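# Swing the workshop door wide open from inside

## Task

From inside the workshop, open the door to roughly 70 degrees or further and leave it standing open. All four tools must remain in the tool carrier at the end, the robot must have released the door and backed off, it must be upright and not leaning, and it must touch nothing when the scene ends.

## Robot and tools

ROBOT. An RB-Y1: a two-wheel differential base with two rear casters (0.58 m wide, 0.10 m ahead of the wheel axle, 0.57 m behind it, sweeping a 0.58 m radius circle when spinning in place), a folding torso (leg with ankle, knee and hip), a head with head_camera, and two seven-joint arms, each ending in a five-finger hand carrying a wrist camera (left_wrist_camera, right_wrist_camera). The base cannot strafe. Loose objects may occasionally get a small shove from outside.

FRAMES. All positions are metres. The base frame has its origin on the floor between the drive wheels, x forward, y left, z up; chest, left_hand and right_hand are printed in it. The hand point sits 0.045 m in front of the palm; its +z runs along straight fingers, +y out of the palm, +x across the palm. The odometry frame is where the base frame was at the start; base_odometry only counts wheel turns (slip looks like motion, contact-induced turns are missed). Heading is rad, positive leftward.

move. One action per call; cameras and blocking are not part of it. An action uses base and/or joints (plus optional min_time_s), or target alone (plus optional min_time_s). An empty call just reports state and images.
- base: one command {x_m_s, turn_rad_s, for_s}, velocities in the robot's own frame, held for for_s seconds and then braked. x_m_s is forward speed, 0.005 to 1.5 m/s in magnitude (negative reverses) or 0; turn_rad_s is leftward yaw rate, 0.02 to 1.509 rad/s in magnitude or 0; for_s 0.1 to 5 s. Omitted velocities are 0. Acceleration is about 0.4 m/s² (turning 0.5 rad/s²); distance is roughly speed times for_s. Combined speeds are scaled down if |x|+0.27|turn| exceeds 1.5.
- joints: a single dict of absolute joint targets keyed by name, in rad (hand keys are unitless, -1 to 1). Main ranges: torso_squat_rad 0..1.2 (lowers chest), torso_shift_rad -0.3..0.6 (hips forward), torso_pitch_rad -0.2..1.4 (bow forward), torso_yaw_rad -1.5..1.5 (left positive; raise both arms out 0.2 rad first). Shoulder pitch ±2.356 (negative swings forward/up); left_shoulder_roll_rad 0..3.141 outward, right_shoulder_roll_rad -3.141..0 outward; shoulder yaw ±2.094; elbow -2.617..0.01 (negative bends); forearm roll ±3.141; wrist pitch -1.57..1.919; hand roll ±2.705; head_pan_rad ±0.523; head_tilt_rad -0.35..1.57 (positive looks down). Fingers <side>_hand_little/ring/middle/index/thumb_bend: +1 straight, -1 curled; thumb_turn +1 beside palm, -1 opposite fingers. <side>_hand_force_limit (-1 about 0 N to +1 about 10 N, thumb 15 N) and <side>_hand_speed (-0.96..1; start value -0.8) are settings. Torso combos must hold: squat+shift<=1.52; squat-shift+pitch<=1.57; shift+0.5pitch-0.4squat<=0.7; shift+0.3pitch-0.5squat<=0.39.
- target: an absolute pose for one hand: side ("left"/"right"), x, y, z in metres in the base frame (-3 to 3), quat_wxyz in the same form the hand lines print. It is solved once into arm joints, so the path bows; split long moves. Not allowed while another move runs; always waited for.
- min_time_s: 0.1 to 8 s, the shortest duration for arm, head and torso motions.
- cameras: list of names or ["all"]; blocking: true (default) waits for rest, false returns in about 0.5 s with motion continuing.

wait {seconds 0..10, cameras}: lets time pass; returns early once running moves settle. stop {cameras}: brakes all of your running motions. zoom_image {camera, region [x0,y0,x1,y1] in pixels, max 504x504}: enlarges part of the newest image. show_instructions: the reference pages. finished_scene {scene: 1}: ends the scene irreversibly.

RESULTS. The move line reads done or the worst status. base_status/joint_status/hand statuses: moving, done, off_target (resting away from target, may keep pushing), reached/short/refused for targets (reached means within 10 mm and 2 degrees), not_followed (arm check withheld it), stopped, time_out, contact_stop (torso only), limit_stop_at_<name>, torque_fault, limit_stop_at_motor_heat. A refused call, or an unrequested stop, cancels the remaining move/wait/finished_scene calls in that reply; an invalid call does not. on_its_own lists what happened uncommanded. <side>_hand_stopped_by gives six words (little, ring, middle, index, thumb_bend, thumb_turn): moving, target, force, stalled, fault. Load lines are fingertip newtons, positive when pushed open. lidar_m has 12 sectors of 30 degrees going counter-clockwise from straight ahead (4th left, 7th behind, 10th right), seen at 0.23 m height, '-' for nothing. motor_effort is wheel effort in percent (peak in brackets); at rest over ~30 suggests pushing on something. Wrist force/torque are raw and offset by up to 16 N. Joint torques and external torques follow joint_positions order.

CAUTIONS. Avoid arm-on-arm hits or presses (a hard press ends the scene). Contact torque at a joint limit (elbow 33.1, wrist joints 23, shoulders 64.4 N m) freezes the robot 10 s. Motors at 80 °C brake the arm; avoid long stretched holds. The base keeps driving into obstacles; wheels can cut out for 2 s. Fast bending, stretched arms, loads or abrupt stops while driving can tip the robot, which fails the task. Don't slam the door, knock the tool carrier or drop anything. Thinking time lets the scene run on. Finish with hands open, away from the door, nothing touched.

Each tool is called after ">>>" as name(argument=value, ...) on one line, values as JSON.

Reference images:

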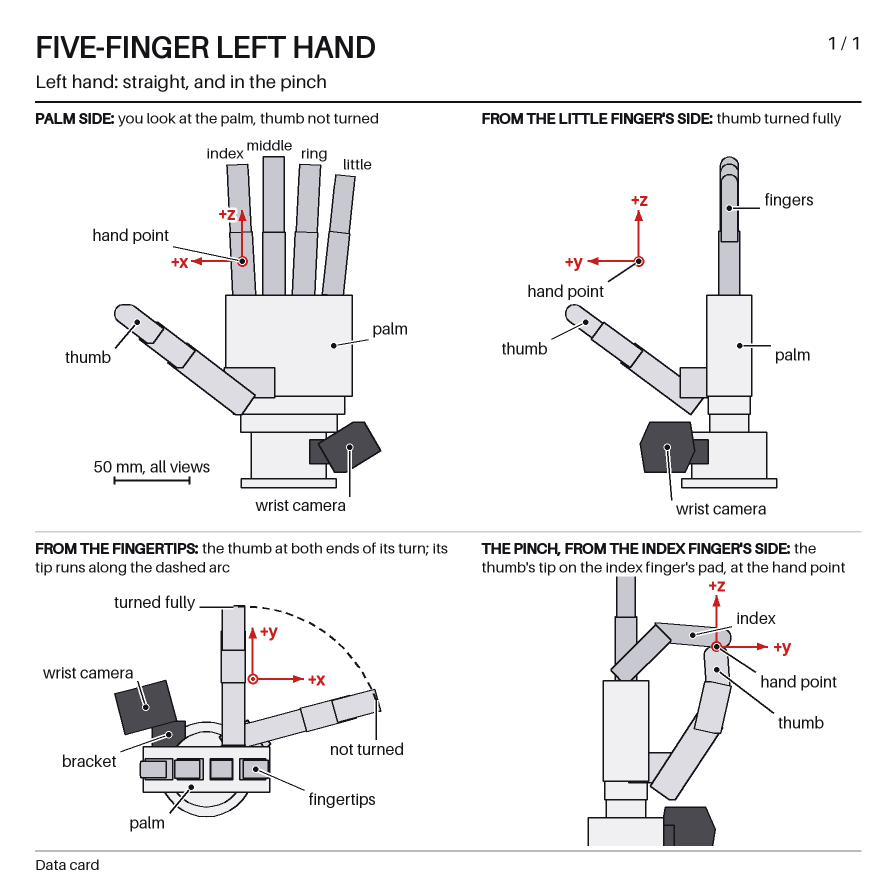

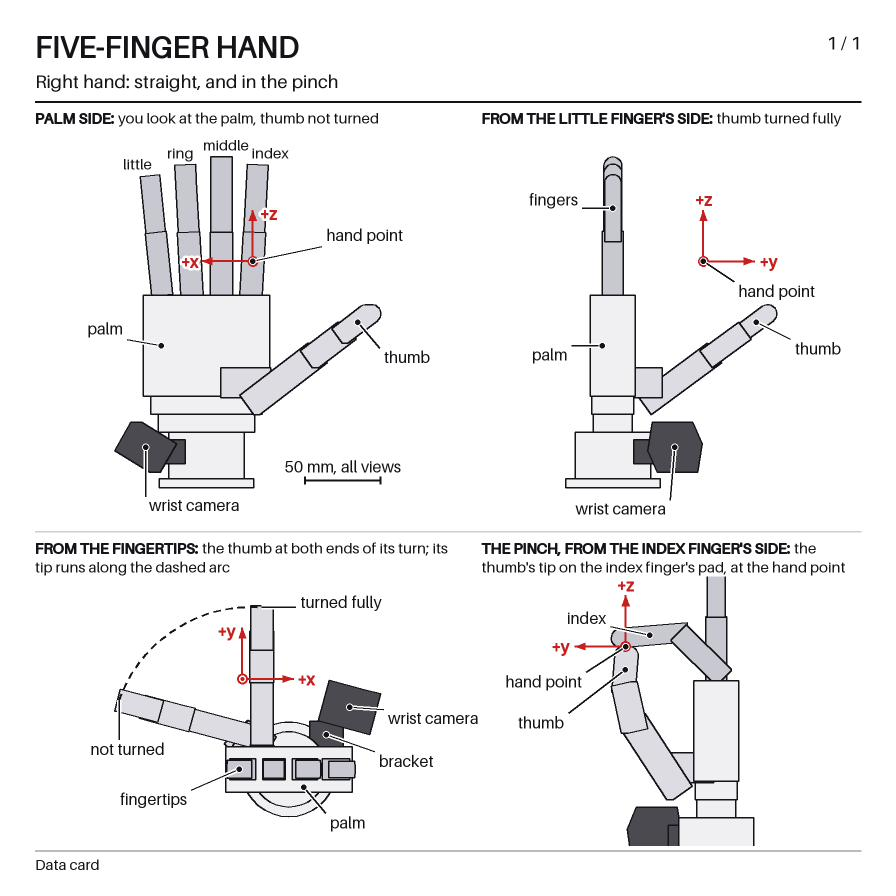

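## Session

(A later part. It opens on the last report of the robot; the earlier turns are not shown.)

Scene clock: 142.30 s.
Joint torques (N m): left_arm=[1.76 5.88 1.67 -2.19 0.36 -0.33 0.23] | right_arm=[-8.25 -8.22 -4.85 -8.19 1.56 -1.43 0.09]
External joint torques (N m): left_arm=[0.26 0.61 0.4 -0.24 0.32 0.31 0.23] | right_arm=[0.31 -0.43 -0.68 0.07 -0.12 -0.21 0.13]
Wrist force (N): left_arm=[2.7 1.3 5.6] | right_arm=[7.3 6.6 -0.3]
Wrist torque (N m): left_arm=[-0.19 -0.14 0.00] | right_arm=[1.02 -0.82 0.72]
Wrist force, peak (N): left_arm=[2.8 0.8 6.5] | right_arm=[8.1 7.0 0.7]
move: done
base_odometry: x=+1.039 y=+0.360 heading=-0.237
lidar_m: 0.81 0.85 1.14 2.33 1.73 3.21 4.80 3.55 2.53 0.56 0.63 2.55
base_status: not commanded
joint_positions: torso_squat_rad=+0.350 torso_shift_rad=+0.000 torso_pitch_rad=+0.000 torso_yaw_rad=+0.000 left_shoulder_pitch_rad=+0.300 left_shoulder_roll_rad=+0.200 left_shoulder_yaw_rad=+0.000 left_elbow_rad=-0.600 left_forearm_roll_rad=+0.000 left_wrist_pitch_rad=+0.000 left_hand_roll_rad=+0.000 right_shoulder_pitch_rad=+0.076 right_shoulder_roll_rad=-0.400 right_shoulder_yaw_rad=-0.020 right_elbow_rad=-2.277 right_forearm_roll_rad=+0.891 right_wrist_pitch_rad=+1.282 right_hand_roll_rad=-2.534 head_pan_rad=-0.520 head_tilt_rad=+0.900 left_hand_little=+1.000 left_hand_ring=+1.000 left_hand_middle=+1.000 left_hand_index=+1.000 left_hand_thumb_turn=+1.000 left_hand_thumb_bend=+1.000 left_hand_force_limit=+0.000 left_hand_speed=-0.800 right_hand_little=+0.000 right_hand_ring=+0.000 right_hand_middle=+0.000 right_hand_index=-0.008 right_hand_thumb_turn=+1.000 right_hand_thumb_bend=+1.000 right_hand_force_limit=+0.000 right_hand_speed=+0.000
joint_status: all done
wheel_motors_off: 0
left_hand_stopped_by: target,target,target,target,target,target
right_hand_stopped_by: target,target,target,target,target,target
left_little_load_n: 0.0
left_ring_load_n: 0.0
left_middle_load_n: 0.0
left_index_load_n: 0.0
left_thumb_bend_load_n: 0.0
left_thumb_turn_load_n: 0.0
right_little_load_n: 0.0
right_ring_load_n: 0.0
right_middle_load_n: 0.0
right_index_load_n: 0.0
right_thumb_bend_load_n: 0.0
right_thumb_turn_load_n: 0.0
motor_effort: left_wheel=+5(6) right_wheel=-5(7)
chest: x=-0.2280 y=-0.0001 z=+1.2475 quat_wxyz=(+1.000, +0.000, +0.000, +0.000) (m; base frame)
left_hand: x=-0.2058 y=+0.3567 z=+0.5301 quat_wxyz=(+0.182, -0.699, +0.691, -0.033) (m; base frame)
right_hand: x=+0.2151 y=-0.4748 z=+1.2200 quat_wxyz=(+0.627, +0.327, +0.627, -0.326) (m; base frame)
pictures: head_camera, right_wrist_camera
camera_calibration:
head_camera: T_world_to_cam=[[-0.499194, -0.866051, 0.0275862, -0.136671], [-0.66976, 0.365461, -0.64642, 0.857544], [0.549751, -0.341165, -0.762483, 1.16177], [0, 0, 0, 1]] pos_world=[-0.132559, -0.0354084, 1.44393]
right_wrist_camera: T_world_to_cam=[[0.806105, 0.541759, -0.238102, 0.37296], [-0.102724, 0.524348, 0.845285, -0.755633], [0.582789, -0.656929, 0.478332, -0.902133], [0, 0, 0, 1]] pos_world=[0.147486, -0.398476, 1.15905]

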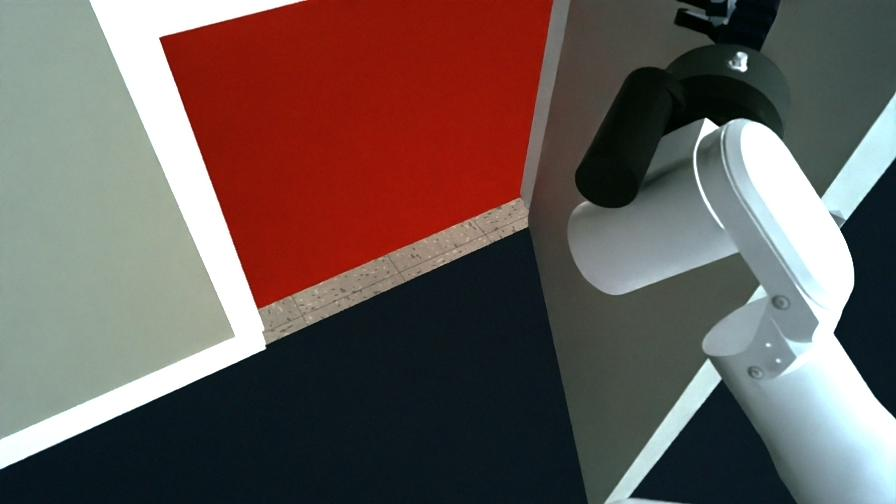

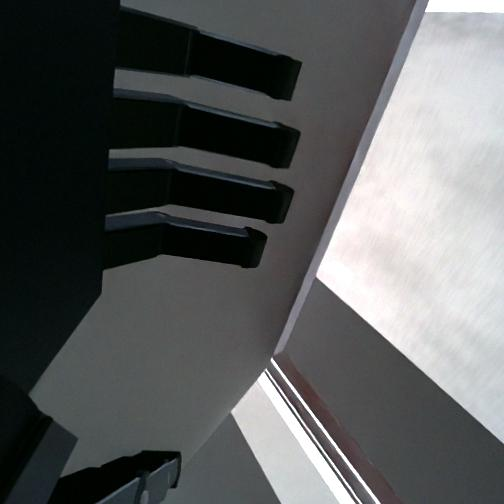

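>>> move(target={"side": "right", "x": 0.171, "y": -0.67, "z": 1.22, "quat_wxyz": [0.6533, 0.2706, 0.6533, -0.2706]}, min_time_s=2, cameras=["head_camera"])

>>> move(target={"side": "right", "x": 0.135, "y": -0.76, "z": 1.22, "quat_wxyz": [0.6533, 0.2706, 0.6533, -0.2706]}, min_time_s=2, cameras=["head_camera"])

Scene clock: 146.37 s.
Joint torques (N m): left_arm=[2.3 5.86 1.56 -1.89 0.35 -0.46 0.18] | right_arm=[-2.75 -16.53 -9.87 -6.32 0.93 -1.03 -0.17]
External joint torques (N m): left_arm=[0.81 0.58 0.28 0.05 0.32 0.18 0.19] | right_arm=[0.67 0.15 -0.35 0.49 -0.07 -0.13 -0.13]
Wrist force (N): left_arm=[2.5 1.2 5.6] | right_arm=[8.4 6.7 0.0]
Wrist torque (N m): left_arm=[-0.24 -0.07 0.01] | right_arm=[1.02 -1.00 0.71]
Wrist force, peak (N): left_arm=[2.0 1.5 6.7] | right_arm=[14.7 57.5 -31.0]
move: done
base_odometry: x=+1.039 y=+0.360 heading=-0.237
lidar_m: 0.80 0.84 1.13 2.34 1.73 3.23 4.81 3.53 2.52 0.97 1.00 2.56
base_status: not commanded
joint_positions: torso_squat_rad=+0.350 torso_shift_rad=+0.000 torso_pitch_rad=+0.000 torso_yaw_rad=+0.000 left_shoulder_pitch_rad=+0.300 left_shoulder_roll_rad=+0.200 left_shoulder_yaw_rad=+0.000 left_elbow_rad=-0.600 left_forearm_roll_rad=+0.000 left_wrist_pitch_rad=+0.000 left_hand_roll_rad=+0.000 right_shoulder_pitch_rad=+0.423 right_shoulder_roll_rad=-0.778 right_shoulder_yaw_rad=-0.557 right_elbow_rad=-1.882 right_forearm_roll_rad=+0.281 right_wrist_pitch_rad=+0.547 right_hand_roll_rad=-2.705 head_pan_rad=-0.520 head_tilt_rad=+0.900 left_hand_little=+1.000 left_hand_ring=+1.000 left_hand_middle=+1.000 left_hand_index=+1.000 left_hand_thumb_turn=+1.000 left_hand_thumb_bend=+1.000 left_hand_force_limit=+0.000 left_hand_speed=-0.800 right_hand_little=+0.000 right_hand_ring=+0.000 right_hand_middle=+0.000 right_hand_index=-0.008 right_hand_thumb_turn=+1.000 right_hand_thumb_bend=+1.000 right_hand_force_limit=+0.000 right_hand_speed=+0.000
joint_status: all done
wheel_motors_off: 0
left_hand_stopped_by: target,target,target,target,target,target
right_hand_stopped_by: target,target,target,target,target,target
left_little_load_n: 0.0
left_ring_load_n: 0.0
left_middle_load_n: 0.0
left_index_load_n: 0.0
left_thumb_bend_load_n: 0.0
left_thumb_turn_load_n: 0.0
right_little_load_n: 0.0
right_ring_load_n: 0.0
right_middle_load_n: 0.0
right_index_load_n: 0.0
right_thumb_bend_load_n: 0.0
right_thumb_turn_load_n: -0.5
motor_effort: left_wheel=+5(18) right_wheel=-5(22)
chest: x=-0.2280 y=+0.0000 z=+1.2475 quat_wxyz=(+1.000, +0.000, +0.000, +0.000) (m; base frame)
left_hand: x=-0.2058 y=+0.3568 z=+0.5301 quat_wxyz=(+0.182, -0.699, +0.691, -0.033) (m; base frame)
right_hand: x=+0.1707 y=-0.6696 z=+1.2200 quat_wxyz=(+0.652, +0.271, +0.654, -0.271) (m; base frame)
right_hand_status: reached (checked arc, planned for 2.0 s): 0 mm and 0.1 deg off.
pictures: head_camera
camera_calibration:
head_camera: T_world_to_cam=[[-0.499194, -0.866051, 0.0275862, -0.136671], [-0.66976, 0.365461, -0.64642, 0.857544], [0.549751, -0.341165, -0.762483, 1.16177], [0, 0, 0, 1]] pos_world=[-0.132559, -0.0354084, 1.44393]

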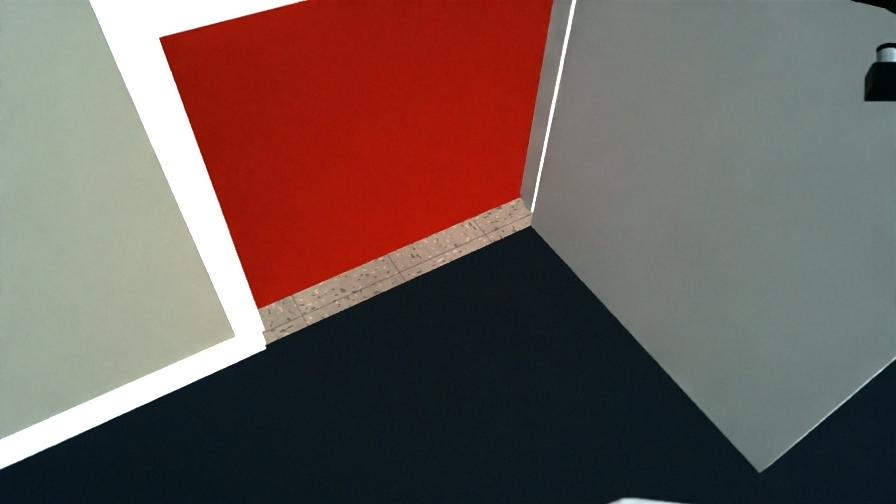

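Scene clock: 148.70 s.
Joint torques (N m): left_arm=[2.88 5.94 1.79 -1.9 0.2 -0.46 0.18] | right_arm=[-1.49 -20.18 -10.84 -5.39 0.19 -1.25 -0.18]
External joint torques (N m): left_arm=[1.38 0.66 0.52 0.04 0.16 0.19 0.18] | right_arm=[0.72 -0.15 -0.63 0.65 -0.25 -0.34 -0.14]
Wrist force (N): left_arm=[2.2 1.4 5.5] | right_arm=[7.9 6.6 0.2]
Wrist torque (N m): left_arm=[-0.21 -0.02 -0.02] | right_arm=[1.01 -0.87 0.69]
Wrist force, peak (N): left_arm=[2.9 1.6 6.4] | right_arm=[8.8 6.7 0.3]
move: done
base_odometry: x=+1.039 y=+0.360 heading=-0.237
lidar_m: 0.81 0.84 1.13 2.34 1.73 3.22 4.81 3.54 2.52 1.05 1.06 2.56
base_status: not commanded
joint_positions: torso_squat_rad=+0.350 torso_shift_rad=+0.000 torso_pitch_rad=+0.000 torso_yaw_rad=+0.000 left_shoulder_pitch_rad=+0.300 left_shoulder_roll_rad=+0.200 left_shoulder_yaw_rad=+0.000 left_elbow_rad=-0.600 left_forearm_roll_rad=+0.000 left_wrist_pitch_rad=+0.000 left_hand_roll_rad=+0.000 right_shoulder_pitch_rad=+0.451 right_shoulder_roll_rad=-0.902 right_shoulder_yaw_rad=-0.655 right_elbow_rad=-1.521 right_forearm_roll_rad=+0.154 right_wrist_pitch_rad=+0.231 right_hand_roll_rad=-2.705 head_pan_rad=-0.520 head_tilt_rad=+0.900 left_hand_little=+1.000 left_hand_ring=+1.000 left_hand_middle=+1.000 left_hand_index=+1.000 left_hand_thumb_turn=+1.000 left_hand_thumb_bend=+1.000 left_hand_force_limit=+0.000 left_hand_speed=-0.800 right_hand_little=+0.000 right_hand_ring=+0.000 right_hand_middle=+0.000 right_hand_index=-0.008 right_hand_thumb_turn=+1.000 right_hand_thumb_bend=+1.000 right_hand_force_limit=+0.000 right_hand_speed=+0.000
joint_status: all done
wheel_motors_off: 0
left_hand_stopped_by: target,target,target,target,target,target
right_hand_stopped_by: target,target,target,target,target,target
left_little_load_n: 0.0
left_ring_load_n: 0.0
left_middle_load_n: 0.0
left_index_load_n: 0.0
left_thumb_bend_load_n: 0.0
left_thumb_turn_load_n: 0.0
right_little_load_n: 0.0
right_ring_load_n: 0.5
right_middle_load_n: 0.0
right_index_load_n: 0.0
right_thumb_bend_load_n: 0.0
right_thumb_turn_load_n: 0.0
motor_effort: left_wheel=+6(6) right_wheel=-4(6)
chest: x=-0.2280 y=+0.0000 z=+1.2475 quat_wxyz=(+1.000, +0.000, +0.000, +0.000) (m; base frame)
left_hand: x=-0.2058 y=+0.3568 z=+0.5301 quat_wxyz=(+0.182, -0.699, +0.691, -0.033) (m; base frame)
right_hand: x=+0.1347 y=-0.7596 z=+1.2202 quat_wxyz=(+0.653, +0.272, +0.653, -0.271) (m; base frame)
right_hand_status: reached (checked arc, planned for 2.0 s): 0 mm and 0.1 deg off.
pictures: head_camera
camera_calibration:
head_camera: T_world_to_cam=[[-0.499194, -0.866051, 0.0275862, -0.136671], [-0.66976, 0.365461, -0.64642, 0.857544], [0.549751, -0.341165, -0.762483, 1.16177], [0, 0, 0, 1]] pos_world=[-0.132559, -0.0354084, 1.44393]

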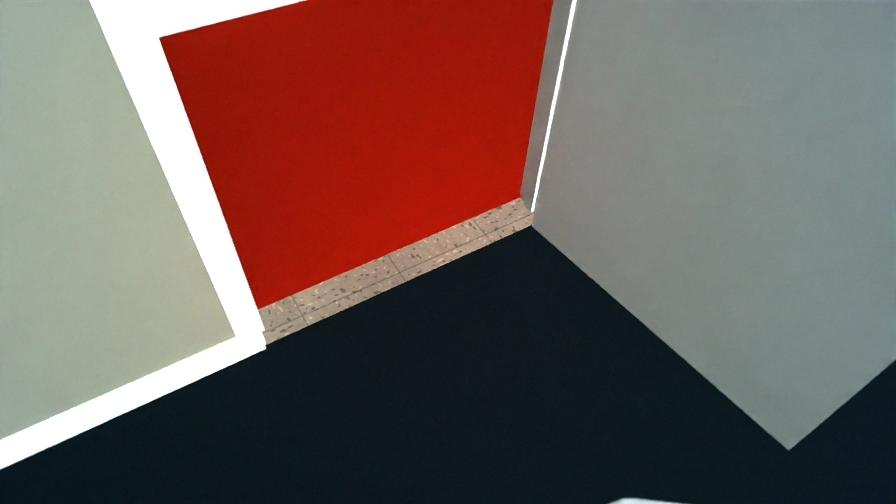

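>>> move(target={"side": "right", "x": 0.2, "y": -0.42, "z": 1.15, "quat_wxyz": [0.6533, 0.2706, 0.6533, -0.2706]}, min_time_s=1.2)

>>> move(joints={"right_shoulder_pitch_rad": 0.3, "right_shoulder_roll_rad": -0.2, "right_shoulder_yaw_rad": 0.04, "right_elbow_rad": -0.6, "right_forearm_roll_rad": 0, "right_wrist_pitch_rad": 0, "right_hand_roll_rad": 0}, base={"x_m_s": -0.1, "for_s": 1.5}, min_time_s=2, cameras=["head_camera"])

>>> wait(seconds=2, cameras=["head_camera"])

Scene clock: 151.13 s.
Joint torques (N m): left_arm=[2.17 5.55 1.65 -2 0.28 -0.57 0.09] | right_arm=[-5.29 -3.15 -1.26 -9.32 1.07 -1 0.3]
External joint torques (N m): left_arm=[0.67 0.28 0.38 -0.05 0.25 0.07 0.09] | right_arm=[-0.24 -0.21 0.08 0.9 -0.17 0.14 0.34]
Wrist force (N): left_arm=[2.0 1.5 6.3] | right_arm=[8.2 6.4 0.3]
Wrist torque (N m): left_arm=[-0.20 0.03 -0.05] | right_arm=[0.95 -0.95 0.75]
Wrist force, peak (N): left_arm=[3.3 1.0 6.6] | right_arm=[9.7 7.9 0.8]
move: done
base_odometry: x=+1.039 y=+0.360 heading=-0.237
lidar_m: 0.80 0.84 1.14 2.34 1.73 3.22 4.81 3.54 2.53 1.05 1.07 2.55
base_status: not commanded
joint_positions: torso_squat_rad=+0.350 torso_shift_rad=+0.000 torso_pitch_rad=+0.000 torso_yaw_rad=+0.000 left_shoulder_pitch_rad=+0.300 left_shoulder_roll_rad=+0.200 left_shoulder_yaw_rad=+0.000 left_elbow_rad=-0.600 left_forearm_roll_rad=+0.000 left_wrist_pitch_rad=+0.000 left_hand_roll_rad=+0.000 right_shoulder_pitch_rad=+0.337 right_shoulder_roll_rad=-0.047 right_shoulder_yaw_rad=-0.060 right_elbow_rad=-2.253 right_forearm_roll_rad=+1.049 right_wrist_pitch_rad=+0.743 right_hand_roll_rad=-2.579 head_pan_rad=-0.520 head_tilt_rad=+0.900 left_hand_little=+1.000 left_hand_ring=+1.000 left_hand_middle=+1.000 left_hand_index=+1.000 left_hand_thumb_turn=+1.000 left_hand_thumb_bend=+1.000 left_hand_force_limit=+0.000 left_hand_speed=-0.800 right_hand_little=+0.000 right_hand_ring=+0.000 right_hand_middle=+0.000 right_hand_index=-0.008 right_hand_thumb_turn=+1.000 right_hand_thumb_bend=+1.000 right_hand_force_limit=+0.000 right_hand_speed=+0.000
joint_status: all done
wheel_motors_off: 0
left_hand_stopped_by: target,target,target,target,target,target
right_hand_stopped_by: target,target,target,target,target,target
left_little_load_n: 0.0
left_ring_load_n: 0.0
left_middle_load_n: 0.0
left_index_load_n: 0.0
left_thumb_bend_load_n: 0.0
left_thumb_turn_load_n: 0.0
right_little_load_n: 0.0
right_ring_load_n: 0.0
right_middle_load_n: -0.5
right_index_load_n: 0.0
right_thumb_bend_load_n: 0.0
right_thumb_turn_load_n: 0.0
motor_effort: left_wheel=+5(6) right_wheel=-5(7)
chest: x=-0.2280 y=+0.0000 z=+1.2475 quat_wxyz=(+1.000, +0.000, +0.000, +0.000) (m; base frame)
left_hand: x=-0.2058 y=+0.3568 z=+0.5301 quat_wxyz=(+0.182, -0.699, +0.691, -0.033) (m; base frame)
right_hand: x=+0.2000 y=-0.4199 z=+1.1501 quat_wxyz=(+0.653, +0.270, +0.654, -0.270) (m; base frame)
right_hand_status: reached (checked arc, planned for 1.2 s): 0 mm and 0.1 deg off.
pictures: none

Scene clock: 153.50 s.
Joint torques (N m): left_arm=[1.9 5.67 1.7 -2.05 0.08 -0.34 0.19] | right_arm=[0.84 -5.99 0.71 -1.8 0.11 -1.01 -0.13]
External joint torques (N m): left_arm=[0.41 0.39 0.42 -0.1 0.05 0.31 0.2] | right_arm=[-1.12 0.07 2.12 0.16 0.06 -0.37 -0.14]
Wrist force (N): left_arm=[2.1 1.6 5.8] | right_arm=[1.7 7.8 5.6]
Wrist torque (N m): left_arm=[-0.22 0.01 0.00] | right_arm=[0.75 -0.65 0.45]
Wrist force, peak (N): left_arm=[2.5 0.8 6.8] | right_arm=[3.6 11.1 4.8]
move: done
base_odometry: x=+0.893 y=+0.395 heading=-0.238
lidar_m: 0.95 1.00 1.34 2.33 1.67 3.22 4.65 3.42 2.45 1.08 1.09 1.33
base_status: done (sent for 1.5 of 1.5 s)
joint_positions: torso_squat_rad=+0.350 torso_shift_rad=+0.000 torso_pitch_rad=+0.000 torso_yaw_rad=+0.000 left_shoulder_pitch_rad=+0.300 left_shoulder_roll_rad=+0.200 left_shoulder_yaw_rad=+0.000 left_elbow_rad=-0.600 left_forearm_roll_rad=+0.000 left_wrist_pitch_rad=+0.000 left_hand_roll_rad=+0.000 right_shoulder_pitch_rad=+0.300 right_shoulder_roll_rad=-0.200 right_shoulder_yaw_rad=+0.040 right_elbow_rad=-0.600 right_forearm_roll_rad=+0.000 right_wrist_pitch_rad=+0.000 right_hand_roll_rad=+0.000 head_pan_rad=-0.520 head_tilt_rad=+0.900 left_hand_little=+1.000 left_hand_ring=+1.000 left_hand_middle=+1.000 left_hand_index=+1.000 left_hand_thumb_turn=+1.000 left_hand_thumb_bend=+1.000 left_hand_force_limit=+0.000 left_hand_speed=-0.800 right_hand_little=+0.000 right_hand_ring=+0.000 right_hand_middle=+0.000 right_hand_index=-0.008 right_hand_thumb_turn=+1.000 right_hand_thumb_bend=+1.000 right_hand_force_limit=+0.000 right_hand_speed=+0.000
joint_status: all done
wheel_motors_off: 0
left_hand_stopped_by: target,target,target,target,target,target
right_hand_stopped_by: target,target,target,target,target,target
left_little_load_n: 0.0
left_ring_load_n: 0.0
left_middle_load_n: 0.0
left_index_load_n: 0.0
left_thumb_bend_load_n: 0.0
left_thumb_turn_load_n: 0.0
right_little_load_n: 0.0
right_ring_load_n: 0.0
right_middle_load_n: 0.0
right_index_load_n: 0.0
right_thumb_bend_load_n: 0.0
right_thumb_turn_load_n: 0.0
motor_effort: left_wheel=-13(27) right_wheel=+17(32)
chest: x=-0.2281 y=+0.0000 z=+1.2475 quat_wxyz=(+1.000, +0.000, +0.000, +0.000) (m; base frame)
left_hand: x=-0.2059 y=+0.3568 z=+0.5301 quat_wxyz=(+0.182, -0.699, +0.691, -0.033) (m; base frame)
right_hand: x=-0.2068 y=-0.3463 z=+0.5282 quat_wxyz=(+0.038, -0.704, +0.687, -0.175) (m; base frame)
pictures: head_camera
camera_calibration:
head_camera: T_world_to_cam=[[-0.499229, -0.866032, 0.0275568, -0.136632], [-0.669701, 0.365482, -0.64647, 0.857625], [0.549792, -0.341191, -0.762441, 1.16171], [0, 0, 0, 1]] pos_world=[-0.132559, -0.0354085, 1.44393]

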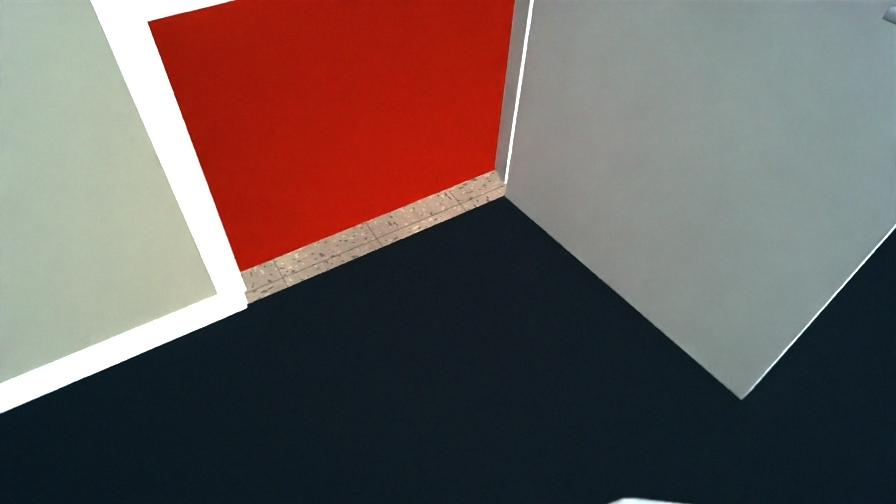

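Scene clock: 155.50 s.
Joint torques (N m): left_arm=[1.76 5.72 1.43 -2.28 0.37 -0.4 0.13] | right_arm=[0.98 -5.6 0.41 -1.83 0.08 -0.62 -0.08]
External joint torques (N m): left_arm=[0.26 0.45 0.15 -0.33 0.34 0.24 0.14] | right_arm=[-0.99 0.46 1.82 0.13 0.03 0.02 -0.08]
Wrist force (N): left_arm=[2.1 1.4 5.9] | right_arm=[1.4 7.8 5.5]
Wrist torque (N m): left_arm=[-0.24 0.02 -0.02] | right_arm=[0.73 -0.57 0.47]
Wrist force, peak (N): left_arm=[3.0 1.0 6.6] | right_arm=[1.1 8.4 5.9]
base_odometry: x=+0.893 y=+0.395 heading=-0.238
lidar_m: 0.96 1.00 1.35 2.33 1.66 3.20 4.66 3.42 2.45 1.07 1.09 1.34
base_status: done (sent for 1.5 of 1.5 s)
joint_positions: torso_squat_rad=+0.350 torso_shift_rad=+0.000 torso_pitch_rad=+0.000 torso_yaw_rad=+0.000 left_shoulder_pitch_rad=+0.300 left_shoulder_roll_rad=+0.200 left_shoulder_yaw_rad=+0.000 left_elbow_rad=-0.600 left_forearm_roll_rad=+0.000 left_wrist_pitch_rad=+0.000 left_hand_roll_rad=+0.000 right_shoulder_pitch_rad=+0.300 right_shoulder_roll_rad=-0.200 right_shoulder_yaw_rad=+0.040 right_elbow_rad=-0.600 right_forearm_roll_rad=+0.000 right_wrist_pitch_rad=+0.000 right_hand_roll_rad=+0.000 head_pan_rad=-0.520 head_tilt_rad=+0.900 left_hand_little=+1.000 left_hand_ring=+1.000 left_hand_middle=+1.000 left_hand_index=+1.000 left_hand_thumb_turn=+1.000 left_hand_thumb_bend=+1.000 left_hand_force_limit=+0.000 left_hand_speed=-0.800 right_hand_little=+0.000 right_hand_ring=+0.000 right_hand_middle=+0.000 right_hand_index=-0.008 right_hand_thumb_turn=+1.000 right_hand_thumb_bend=+1.000 right_hand_force_limit=+0.000 right_hand_speed=+0.000
joint_status: all done
wheel_motors_off: 0
left_hand_stopped_by: target,target,target,target,target,target
right_hand_stopped_by: target,target,target,target,target,target
left_little_load_n: 0.0
left_ring_load_n: 0.0
left_middle_load_n: 0.0
left_index_load_n: 0.0
left_thumb_bend_load_n: 0.0
left_thumb_turn_load_n: 0.0
right_little_load_n: 0.0
right_ring_load_n: 0.0
right_middle_load_n: 0.0
right_index_load_n: 0.0
right_thumb_bend_load_n: 0.0
right_thumb_turn_load_n: 0.0
motor_effort: left_wheel=-13(27) right_wheel=+17(32)
chest: x=-0.2281 y=+0.0000 z=+1.2475 quat_wxyz=(+1.000, +0.000, +0.000, +0.000) (m; base frame)
left_hand: x=-0.2059 y=+0.3568 z=+0.5301 quat_wxyz=(+0.182, -0.699, +0.691, -0.033) (m; base frame)
right_hand: x=-0.2068 y=-0.3463 z=+0.5282 quat_wxyz=(+0.038, -0.704, +0.687, -0.175) (m; base frame)
wait: 2.00 s; at rest by 0.27 s
pictures: head_camera
camera_calibration:
head_camera: T_world_to_cam=[[-0.499229, -0.866032, 0.0275568, -0.136632], [-0.669701, 0.365482, -0.64647, 0.857625], [0.549792, -0.341191, -0.762441, 1.16171], [0, 0, 0, 1]] pos_world=[-0.132559, -0.0354085, 1.44393]

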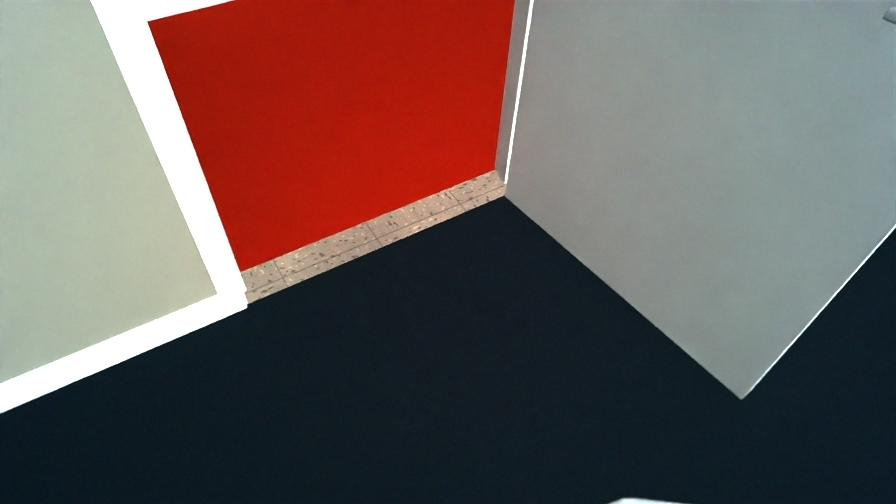

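>>> move(joints={"left_shoulder_roll_rad": 0.35, "right_shoulder_roll_rad": -0.35})

>>> move(joints={"torso_yaw_rad": -1.5, "head_pan_rad": -0.52, "head_tilt_rad": 0.45}, min_time_s=2, cameras=["head_camera"])

Scene clock: 157.13 s.
Joint torques (N m): left_arm=[2.21 7.71 1.84 -2 0.3 -0.36 0.25] | right_arm=[0.47 -7.86 -1.13 -1.54 0.27 -0.83 0.05]
External joint torques (N m): left_arm=[0.64 -1.07 -0.29 -0.24 0.25 0.24 0.26] | right_arm=[-1.57 2.15 1.21 0.16 0.22 -0.25 0.04]
Wrist force (N): left_arm=[3.7 1.1 5.3] | right_arm=[0.2 7.6 5.5]
Wrist torque (N m): left_arm=[-0.21 -0.24 0.08] | right_arm=[0.72 -0.50 0.38]
Wrist force, peak (N): left_arm=[4.5 1.6 6.1] | right_arm=[0.9 8.3 5.9]
move: done
base_odometry: x=+0.893 y=+0.395 heading=-0.238
lidar_m: 0.95 1.01 1.34 2.33 1.66 3.20 4.66 3.41 2.45 1.08 1.09 1.33
base_status: not commanded
joint_positions: torso_squat_rad=+0.350 torso_shift_rad=+0.000 torso_pitch_rad=+0.000 torso_yaw_rad=+0.000 left_shoulder_pitch_rad=+0.300 left_shoulder_roll_rad=+0.350 left_shoulder_yaw_rad=+0.000 left_elbow_rad=-0.600 left_forearm_roll_rad=+0.000 left_wrist_pitch_rad=+0.000 left_hand_roll_rad=+0.000 right_shoulder_pitch_rad=+0.300 right_shoulder_roll_rad=-0.350 right_shoulder_yaw_rad=+0.040 right_elbow_rad=-0.600 right_forearm_roll_rad=+0.000 right_wrist_pitch_rad=+0.000 right_hand_roll_rad=+0.000 head_pan_rad=-0.520 head_tilt_rad=+0.900 left_hand_little=+1.000 left_hand_ring=+1.000 left_hand_middle=+1.000 left_hand_index=+1.000 left_hand_thumb_turn=+1.000 left_hand_thumb_bend=+1.000 left_hand_force_limit=+0.000 left_hand_speed=-0.800 right_hand_little=+0.000 right_hand_ring=+0.000 right_hand_middle=+0.000 right_hand_index=-0.008 right_hand_thumb_turn=+1.000 right_hand_thumb_bend=+1.000 right_hand_force_limit=+0.000 right_hand_speed=+0.000
joint_status: all done
wheel_motors_off: 0
left_hand_stopped_by: target,target,target,target,target,target
right_hand_stopped_by: target,target,target,target,target,target
left_little_load_n: 0.0
left_ring_load_n: 0.0
left_middle_load_n: 0.0
left_index_load_n: 0.0
left_thumb_bend_load_n: 0.0
left_thumb_turn_load_n: 0.0
right_little_load_n: 0.0
right_ring_load_n: 0.0
right_middle_load_n: 0.0
right_index_load_n: 0.0
right_thumb_bend_load_n: 0.0
right_thumb_turn_load_n: 0.0
motor_effort: left_wheel=-13(14) right_wheel=+16(17)
chest: x=-0.2281 y=+0.0000 z=+1.2475 quat_wxyz=(+1.000, +0.000, +0.000, +0.000) (m; base frame)
left_hand: x=-0.2097 y=+0.4688 z=+0.5575 quat_wxyz=(+0.226, -0.670, +0.707, +0.018) (m; base frame)
right_hand: x=-0.2112 y=-0.4587 z=+0.5541 quat_wxyz=(-0.014, -0.720, +0.658, -0.217) (m; base frame)
pictures: none

Scene clock: 159.47 s.
Joint torques (N m): left_arm=[3.03 8.11 1.51 -1.46 0.15 -0.34 0.27] | right_arm=[0.82 -8.04 -1.56 -1.83 0.27 -0.63 0.12]
External joint torques (N m): left_arm=[1.43 -0.69 -0.62 0.29 0.11 0.26 0.27] | right_arm=[-1.28 1.97 0.77 -0.14 0.22 -0.05 0.11]
Wrist force (N): left_arm=[3.4 1.0 5.4] | right_arm=[0.4 7.7 5.7]
Wrist torque (N m): left_arm=[-0.19 -0.13 0.04] | right_arm=[0.73 -0.49 0.40]
Wrist force, peak (N): left_arm=[3.7 1.6 6.3] | right_arm=[0.3 8.4 6.0]
move: done
base_odometry: x=+0.893 y=+0.395 heading=-0.239
lidar_m: 0.96 1.01 1.33 2.33 1.66 3.21 4.65 3.42 2.46 1.08 1.09 1.34
base_status: not commanded
joint_positions: torso_squat_rad=+0.350 torso_shift_rad=+0.000 torso_pitch_rad=+0.000 torso_yaw_rad=-1.499 left_shoulder_pitch_rad=+0.300 left_shoulder_roll_rad=+0.350 left_shoulder_yaw_rad=+0.000 left_elbow_rad=-0.600 left_forearm_roll_rad=+0.000 left_wrist_pitch_rad=+0.000 left_hand_roll_rad=+0.000 right_shoulder_pitch_rad=+0.300 right_shoulder_roll_rad=-0.350 right_shoulder_yaw_rad=+0.040 right_elbow_rad=-0.600 right_forearm_roll_rad=+0.000 right_wrist_pitch_rad=+0.000 right_hand_roll_rad=+0.000 head_pan_rad=-0.520 head_tilt_rad=+0.450 left_hand_little=+1.000 left_hand_ring=+1.000 left_hand_middle=+1.000 left_hand_index=+1.000 left_hand_thumb_turn=+1.000 left_hand_thumb_bend=+1.000 left_hand_force_limit=+0.000 left_hand_speed=-0.800 right_hand_little=+0.000 right_hand_ring=+0.000 right_hand_middle=+0.000 right_hand_index=-0.008 right_hand_thumb_turn=+1.000 right_hand_thumb_bend=+1.000 right_hand_force_limit=+0.000 right_hand_speed=+0.000
joint_status: all done
wheel_motors_off: 0
left_hand_stopped_by: target,target,target,target,target,target
right_hand_stopped_by: target,target,target,target,target,target
left_little_load_n: 0.0
left_ring_load_n: 0.0
left_middle_load_n: 0.0
left_index_load_n: -0.5
left_thumb_bend_load_n: 0.0
left_thumb_turn_load_n: 0.0
right_little_load_n: 0.0
right_ring_load_n: 0.0
right_middle_load_n: 0.0
right_index_load_n: 0.0
right_thumb_bend_load_n: 0.0
right_thumb_turn_load_n: 0.0
motor_effort: left_wheel=-15(16) right_wheel=+16(18)
chest: x=-0.2281 y=+0.0000 z=+1.2475 quat_wxyz=(+0.732, +0.000, +0.000, -0.681) (m; base frame)
left_hand: x=+0.2407 y=+0.0151 z=+0.5574 quat_wxyz=(+0.177, -0.008, +0.974, -0.141) (m; base frame)
right_hand: x=-0.6845 y=-0.0493 z=+0.5542 quat_wxyz=(-0.158, -0.079, +0.973, -0.149) (m; base frame)
pictures: head_camera
camera_calibration:
head_camera: T_world_to_cam=[[-0.894302, 0.446826, 0.0238937, -0.221008], [0.161794, 0.372685, -0.913744, 1.42735], [-0.41719, -0.813297, -0.405587, 0.419442], [0, 0, 0, 1]] pos_world=[-0.253597, -0.0920684, 1.47963]

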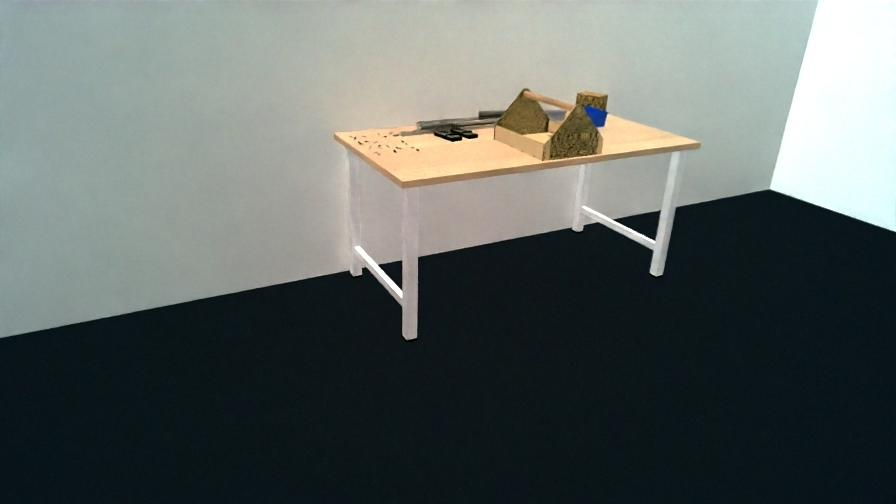

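>>> move(joints={"torso_yaw_rad": 0, "head_pan_rad": -0.3, "head_tilt_rad": 0.6}, min_time_s=2, cameras=["head_camera"])

Scene clock: 162.03 s.
Joint torques (N m): left_arm=[1.71 7.87 1.29 -2.37 0.33 -0.51 0.23] | right_arm=[2.57 -8.15 -1.44 -1.34 0.07 -0.44 -0.05]
External joint torques (N m): left_arm=[0.13 -0.91 -0.84 -0.61 0.29 0.09 0.24] | right_arm=[0.53 1.89 0.9 0.36 0.02 0.14 -0.06]
Wrist force (N): left_arm=[3.1 1.2 5.7] | right_arm=[0.5 7.7 5.3]
Wrist torque (N m): left_arm=[-0.24 -0.06 0.05] | right_arm=[0.75 -0.51 0.37]
Wrist force, peak (N): left_arm=[3.2 1.2 6.5] | right_arm=[0.9 8.4 5.8]
move: done
base_odometry: x=+0.893 y=+0.395 heading=-0.238
lidar_m: 0.96 0.99 1.34 2.33 1.67 3.20 4.66 3.41 2.46 1.07 1.09 1.35
base_status: not commanded
joint_positions: torso_squat_rad=+0.350 torso_shift_rad=+0.000 torso_pitch_rad=+0.000 torso_yaw_rad=+0.000 left_shoulder_pitch_rad=+0.300 left_shoulder_roll_rad=+0.350 left_shoulder_yaw_rad=+0.000 left_elbow_rad=-0.600 left_forearm_roll_rad=+0.000 left_wrist_pitch_rad=+0.000 left_hand_roll_rad=+0.000 right_shoulder_pitch_rad=+0.300 right_shoulder_roll_rad=-0.350 right_shoulder_yaw_rad=+0.040 right_elbow_rad=-0.600 right_forearm_roll_rad=+0.000 right_wrist_pitch_rad=+0.000 right_hand_roll_rad=+0.000 head_pan_rad=-0.300 head_tilt_rad=+0.600 left_hand_little=+1.000 left_hand_ring=+1.000 left_hand_middle=+1.000 left_hand_index=+1.000 left_hand_thumb_turn=+1.000 left_hand_thumb_bend=+1.000 left_hand_force_limit=+0.000 left_hand_speed=-0.800 right_hand_little=+0.000 right_hand_ring=+0.000 right_hand_middle=+0.000 right_hand_index=-0.008 right_hand_thumb_turn=+1.000 right_hand_thumb_bend=+1.000 right_hand_force_limit=+0.000 right_hand_speed=+0.000
joint_status: all done
wheel_motors_off: 0
left_hand_stopped_by: target,target,target,target,target,target
right_hand_stopped_by: target,target,target,target,target,target
left_little_load_n: 0.0
left_ring_load_n: 0.0
left_middle_load_n: 0.0
left_index_load_n: 0.0
left_thumb_bend_load_n: 0.0
left_thumb_turn_load_n: 0.0
right_little_load_n: 0.0
right_ring_load_n: 0.0
right_middle_load_n: 0.0
right_index_load_n: 0.0
right_thumb_bend_load_n: 0.0
right_thumb_turn_load_n: 0.0
motor_effort: left_wheel=-13(17) right_wheel=+15(18)
chest: x=-0.2281 y=+0.0000 z=+1.2475 quat_wxyz=(+1.000, +0.000, +0.000, +0.000) (m; base frame)
left_hand: x=-0.2099 y=+0.4688 z=+0.5575 quat_wxyz=(+0.226, -0.670, +0.707, +0.018) (m; base frame)
right_hand: x=-0.2108 y=-0.4587 z=+0.5541 quat_wxyz=(-0.014, -0.720, +0.658, -0.218) (m; base frame)
pictures: head_camera
camera_calibration:
head_camera: T_world_to_cam=[[-0.305984, -0.951698, 0.0254066, -0.0937417], [-0.51819, 0.1441, -0.843039, 1.17337], [0.798657, -0.271122, -0.537252, 0.887048], [0, 0, 0, 1]] pos_world=[-0.129102, -0.0177975, 1.46815]

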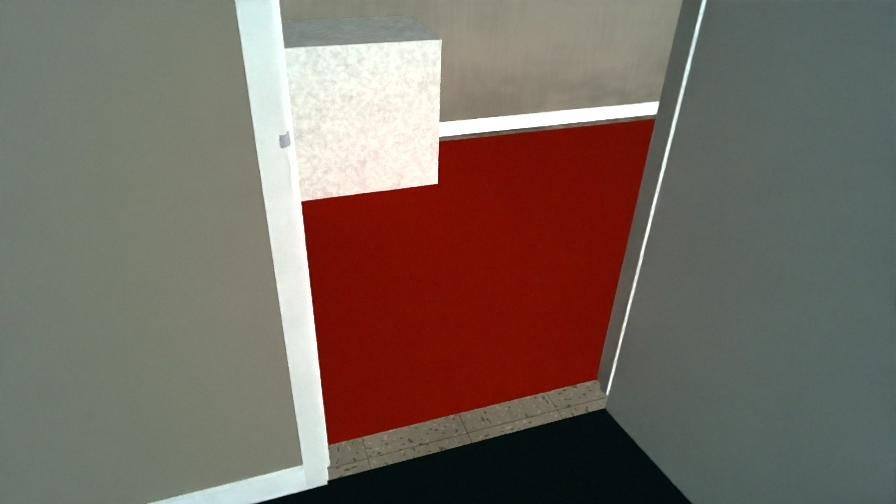

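>>> finished_scene()

The scene is finished: the task was done.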